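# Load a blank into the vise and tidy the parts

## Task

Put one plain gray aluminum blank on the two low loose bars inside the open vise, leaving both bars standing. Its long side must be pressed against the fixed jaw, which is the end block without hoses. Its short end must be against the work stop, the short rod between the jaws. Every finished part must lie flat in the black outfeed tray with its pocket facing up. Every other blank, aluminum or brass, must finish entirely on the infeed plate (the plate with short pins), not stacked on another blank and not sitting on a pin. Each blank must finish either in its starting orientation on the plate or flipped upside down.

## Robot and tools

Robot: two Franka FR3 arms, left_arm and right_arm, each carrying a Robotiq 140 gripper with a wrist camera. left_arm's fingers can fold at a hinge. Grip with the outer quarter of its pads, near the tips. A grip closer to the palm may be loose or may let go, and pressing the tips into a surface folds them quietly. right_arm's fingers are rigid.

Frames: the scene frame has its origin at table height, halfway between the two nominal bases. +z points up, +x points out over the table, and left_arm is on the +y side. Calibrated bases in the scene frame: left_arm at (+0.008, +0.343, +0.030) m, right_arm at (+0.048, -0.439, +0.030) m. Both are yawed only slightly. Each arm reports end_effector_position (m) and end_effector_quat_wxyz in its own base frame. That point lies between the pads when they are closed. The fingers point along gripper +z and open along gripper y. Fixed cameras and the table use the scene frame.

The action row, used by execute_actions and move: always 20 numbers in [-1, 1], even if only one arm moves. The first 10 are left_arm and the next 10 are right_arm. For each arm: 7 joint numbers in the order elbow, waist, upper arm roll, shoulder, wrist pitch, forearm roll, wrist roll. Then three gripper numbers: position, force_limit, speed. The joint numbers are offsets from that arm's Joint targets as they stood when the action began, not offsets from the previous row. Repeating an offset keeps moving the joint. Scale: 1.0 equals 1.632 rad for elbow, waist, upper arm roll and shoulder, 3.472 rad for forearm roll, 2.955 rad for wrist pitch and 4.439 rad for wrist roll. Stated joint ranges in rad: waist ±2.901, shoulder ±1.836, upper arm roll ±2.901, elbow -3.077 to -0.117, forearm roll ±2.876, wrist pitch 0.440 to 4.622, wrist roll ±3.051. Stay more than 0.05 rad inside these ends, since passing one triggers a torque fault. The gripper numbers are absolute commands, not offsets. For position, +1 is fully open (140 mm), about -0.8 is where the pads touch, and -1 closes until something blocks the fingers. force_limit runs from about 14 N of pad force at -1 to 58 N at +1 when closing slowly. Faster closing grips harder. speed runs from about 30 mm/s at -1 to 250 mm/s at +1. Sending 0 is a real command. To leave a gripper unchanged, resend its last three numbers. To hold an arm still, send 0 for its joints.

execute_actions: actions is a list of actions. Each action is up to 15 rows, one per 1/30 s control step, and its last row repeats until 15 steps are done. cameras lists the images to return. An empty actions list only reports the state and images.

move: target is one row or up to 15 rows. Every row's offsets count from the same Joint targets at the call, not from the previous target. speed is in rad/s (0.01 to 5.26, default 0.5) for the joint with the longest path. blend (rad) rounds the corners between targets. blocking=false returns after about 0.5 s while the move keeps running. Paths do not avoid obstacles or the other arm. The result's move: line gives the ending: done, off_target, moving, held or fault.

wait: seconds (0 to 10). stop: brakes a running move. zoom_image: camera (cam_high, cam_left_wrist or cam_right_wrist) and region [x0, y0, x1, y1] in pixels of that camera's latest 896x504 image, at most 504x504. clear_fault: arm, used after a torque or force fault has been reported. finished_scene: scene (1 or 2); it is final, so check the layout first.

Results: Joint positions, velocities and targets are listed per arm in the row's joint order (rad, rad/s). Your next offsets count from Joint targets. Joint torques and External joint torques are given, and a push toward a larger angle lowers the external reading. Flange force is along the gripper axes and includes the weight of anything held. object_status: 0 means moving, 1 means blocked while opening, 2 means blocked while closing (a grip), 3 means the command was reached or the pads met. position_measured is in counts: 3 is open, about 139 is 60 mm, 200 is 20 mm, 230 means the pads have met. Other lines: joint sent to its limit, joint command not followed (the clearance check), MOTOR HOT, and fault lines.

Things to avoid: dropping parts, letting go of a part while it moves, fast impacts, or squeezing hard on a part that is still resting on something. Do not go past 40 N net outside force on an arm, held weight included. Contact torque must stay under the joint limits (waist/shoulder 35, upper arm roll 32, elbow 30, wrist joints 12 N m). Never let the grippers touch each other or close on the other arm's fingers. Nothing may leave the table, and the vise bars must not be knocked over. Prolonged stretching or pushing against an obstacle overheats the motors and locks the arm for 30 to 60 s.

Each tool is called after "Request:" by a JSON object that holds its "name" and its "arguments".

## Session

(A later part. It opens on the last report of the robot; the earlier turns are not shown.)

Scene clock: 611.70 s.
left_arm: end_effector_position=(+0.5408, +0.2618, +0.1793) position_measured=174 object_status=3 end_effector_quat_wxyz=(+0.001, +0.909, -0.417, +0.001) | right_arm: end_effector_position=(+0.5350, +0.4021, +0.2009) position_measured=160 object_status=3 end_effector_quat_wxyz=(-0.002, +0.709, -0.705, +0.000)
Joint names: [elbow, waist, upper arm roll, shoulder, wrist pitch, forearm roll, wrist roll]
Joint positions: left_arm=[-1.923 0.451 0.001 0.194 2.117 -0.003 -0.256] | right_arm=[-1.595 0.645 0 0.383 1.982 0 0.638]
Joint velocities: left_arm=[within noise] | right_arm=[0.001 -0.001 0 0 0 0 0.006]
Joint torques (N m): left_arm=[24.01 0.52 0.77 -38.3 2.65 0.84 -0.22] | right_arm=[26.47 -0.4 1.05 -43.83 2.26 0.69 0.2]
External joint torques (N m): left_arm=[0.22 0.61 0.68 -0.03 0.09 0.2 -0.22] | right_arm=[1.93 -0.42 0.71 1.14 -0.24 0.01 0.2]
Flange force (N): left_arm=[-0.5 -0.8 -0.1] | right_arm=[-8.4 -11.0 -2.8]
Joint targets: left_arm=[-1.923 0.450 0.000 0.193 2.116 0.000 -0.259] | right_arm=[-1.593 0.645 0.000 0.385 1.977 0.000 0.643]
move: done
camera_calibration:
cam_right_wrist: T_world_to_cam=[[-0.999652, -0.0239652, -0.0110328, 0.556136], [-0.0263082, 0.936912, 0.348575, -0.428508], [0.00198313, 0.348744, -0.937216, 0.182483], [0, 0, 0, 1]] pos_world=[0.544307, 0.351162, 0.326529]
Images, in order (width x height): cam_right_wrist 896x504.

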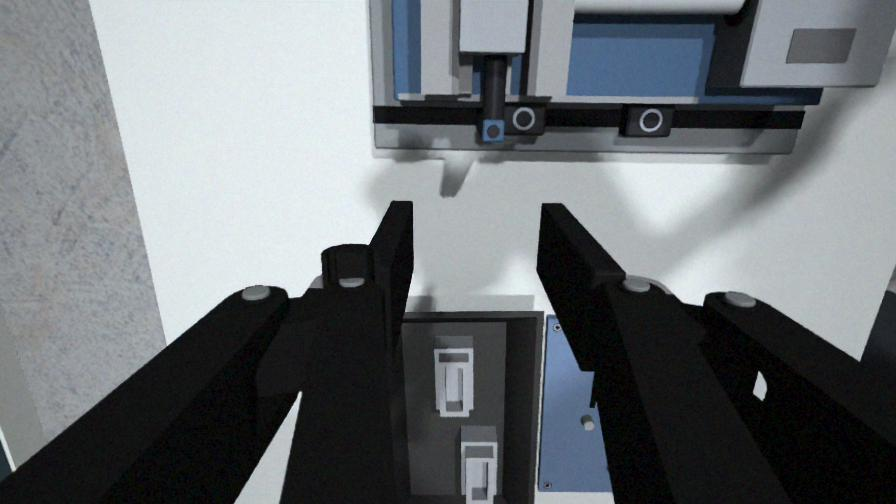

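Request:
{"name": "move", "arguments": {"target": [[0,0,0,0,0,0,0,-0.36,-0.5,-1, 0.06912,0,0,-0.017,-0.04723,0,0,-0.25,-0.1,-1],[0,0,0,0,0,0,0,-0.36,-0.5,-1, -0.12423,-0.33395,0,-0.15491,-0.01661,0,-0.12232,-0.25,-0.1,-1]], "speed": [0.3, 0.5], "blend": [0.05, 0], "cameras": ["cam_high", "cam_left_wrist", "cam_right_wrist"]}}

Request:
{"name": "zoom_image", "arguments": {"camera": "cam_high", "region": [320, 180, 560, 340]}}

Request:
{"name": "zoom_image", "arguments": {"camera": "cam_high", "region": [470, 195, 560, 325]}}

Request:
{"name": "zoom_image", "arguments": {"camera": "cam_high", "region": [330, 190, 440, 330]}}

Scene clock: 635.83 s.
left_arm: end_effector_position=(+0.5408, +0.2618, +0.1793) position_measured=174 object_status=3 end_effector_quat_wxyz=(+0.001, +0.909, -0.417, +0.001) | right_arm: end_effector_position=(+0.5964, +0.0584, +0.2597) position_measured=160 object_status=3 end_effector_quat_wxyz=(+0.002, +0.704, -0.710, -0.001)
Joint names: [elbow, waist, upper arm roll, shoulder, wrist pitch, forearm roll, wrist roll]
Joint positions: left_arm=[-1.923 0.451 0.001 0.194 2.117 -0.003 -0.256] | right_arm=[-1.794 0.1 -0.002 0.133 1.924 0 0.105]
Joint velocities: left_arm=[within noise] | right_arm=[-0.001 -0.001 0.001 0 0.001 -0.002 -0.005]
Joint torques (N m): left_arm=[24.01 0.51 0.81 -38.3 2.66 0.83 -0.18] | right_arm=[25.86 -0.41 1.14 -37.31 2.75 0.7 -0.16]
External joint torques (N m): left_arm=[0.06 0.62 0.72 0.17 0.07 0.19 -0.18] | right_arm=[0.98 -0.34 1.1 0.16 0.18 0.01 -0.17]
Flange force (N): left_arm=[-0.6 -0.8 0.3] | right_arm=[-0.6 -4.3 -1.4]
Joint targets: left_arm=[-1.923 0.450 0.000 0.193 2.116 0.000 -0.259] | right_arm=[-1.796 0.100 0.000 0.132 1.928 0.000 0.100]
move: done
camera_calibration:
cam_left_wrist: T_world_to_cam=[[-0.759105, -0.650965, 0.0018958, 0.587564], [-0.612567, 0.715307, 0.336301, 0.0917192], [-0.220276, 0.254127, -0.941753, 0.364415], [0, 0, 0, 1]] pos_world=[0.582479, 0.224269, 0.31123]
cam_right_wrist: T_world_to_cam=[[-0.999944, -0.00983822, -0.00394573, 0.607359], [-0.0105957, 0.938252, 0.345792, -0.134246], [0.000300111, 0.345814, -0.938303, 0.358843], [0, 0, 0, 1]] pos_world=[0.605794, 0.00783926, 0.385521]

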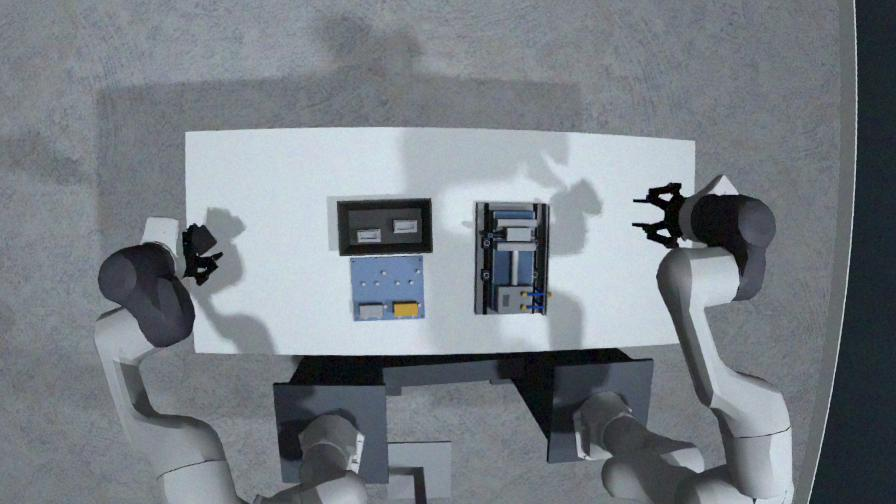

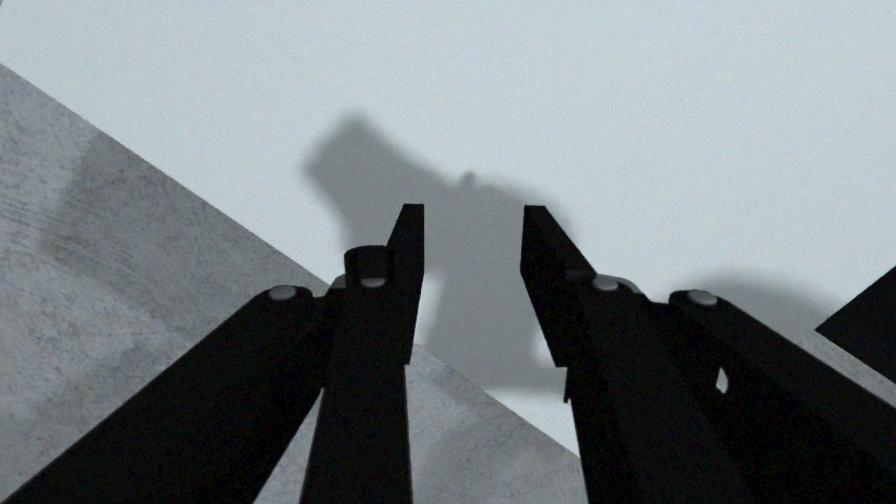

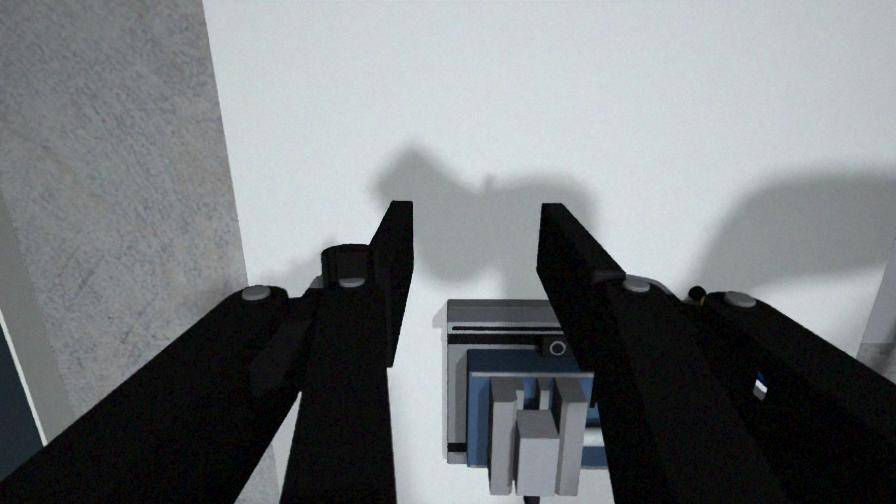

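Scaled by 2.100 from the camera's 896x504 image, which has a finer 1280x720 frame.

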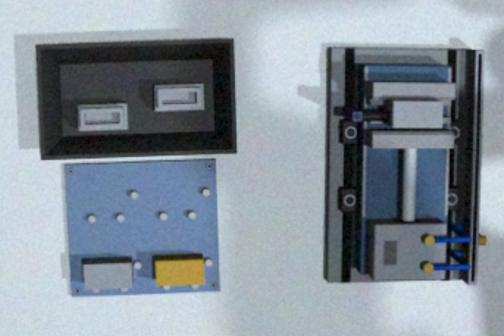

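Scaled by 3.877 from the camera's 896x504 image, which has a finer 1280x720 frame.

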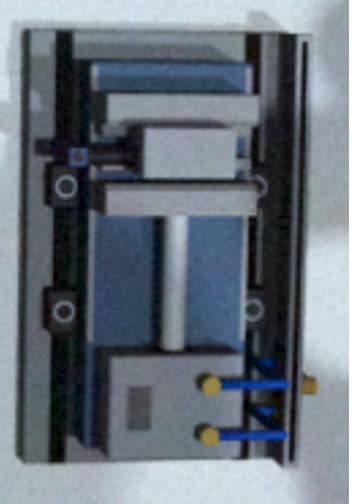

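Scaled by 3.600 from the camera's 896x504 image, which has a finer 1280x720 frame.

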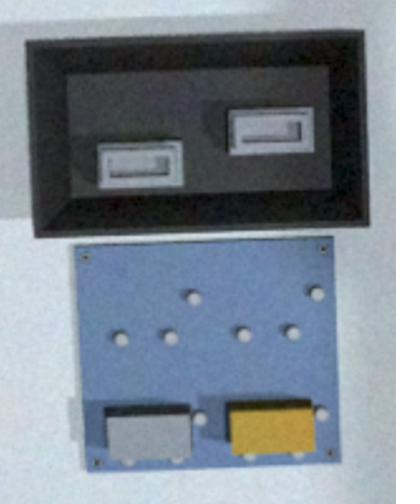

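Request:
{"name": "zoom_image", "arguments": {"camera": "cam_high", "region": [475, 205, 555, 250]}}

Request:
{"name": "zoom_image", "arguments": {"camera": "cam_right_wrist", "region": [440, 290, 620, 504]}}

Scaled by 6.300 from the camera's 896x504 image, which has a finer 1280x720 frame.

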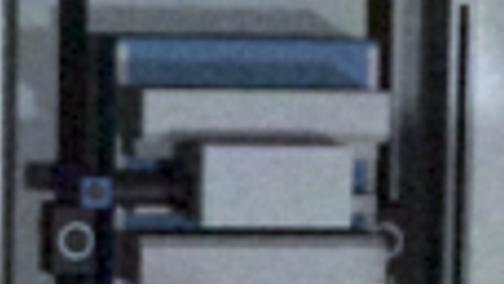

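Scaled by 2.355 from the camera's 896x504 image, which has a finer 1280x720 frame.

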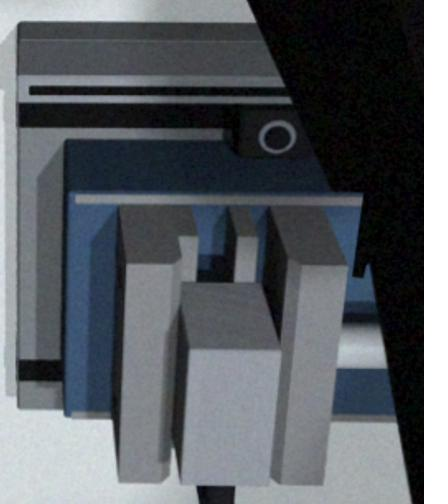

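Request:
{"name": "finished_scene", "arguments": {"scene": 2}}

The scene is finished: the task was done.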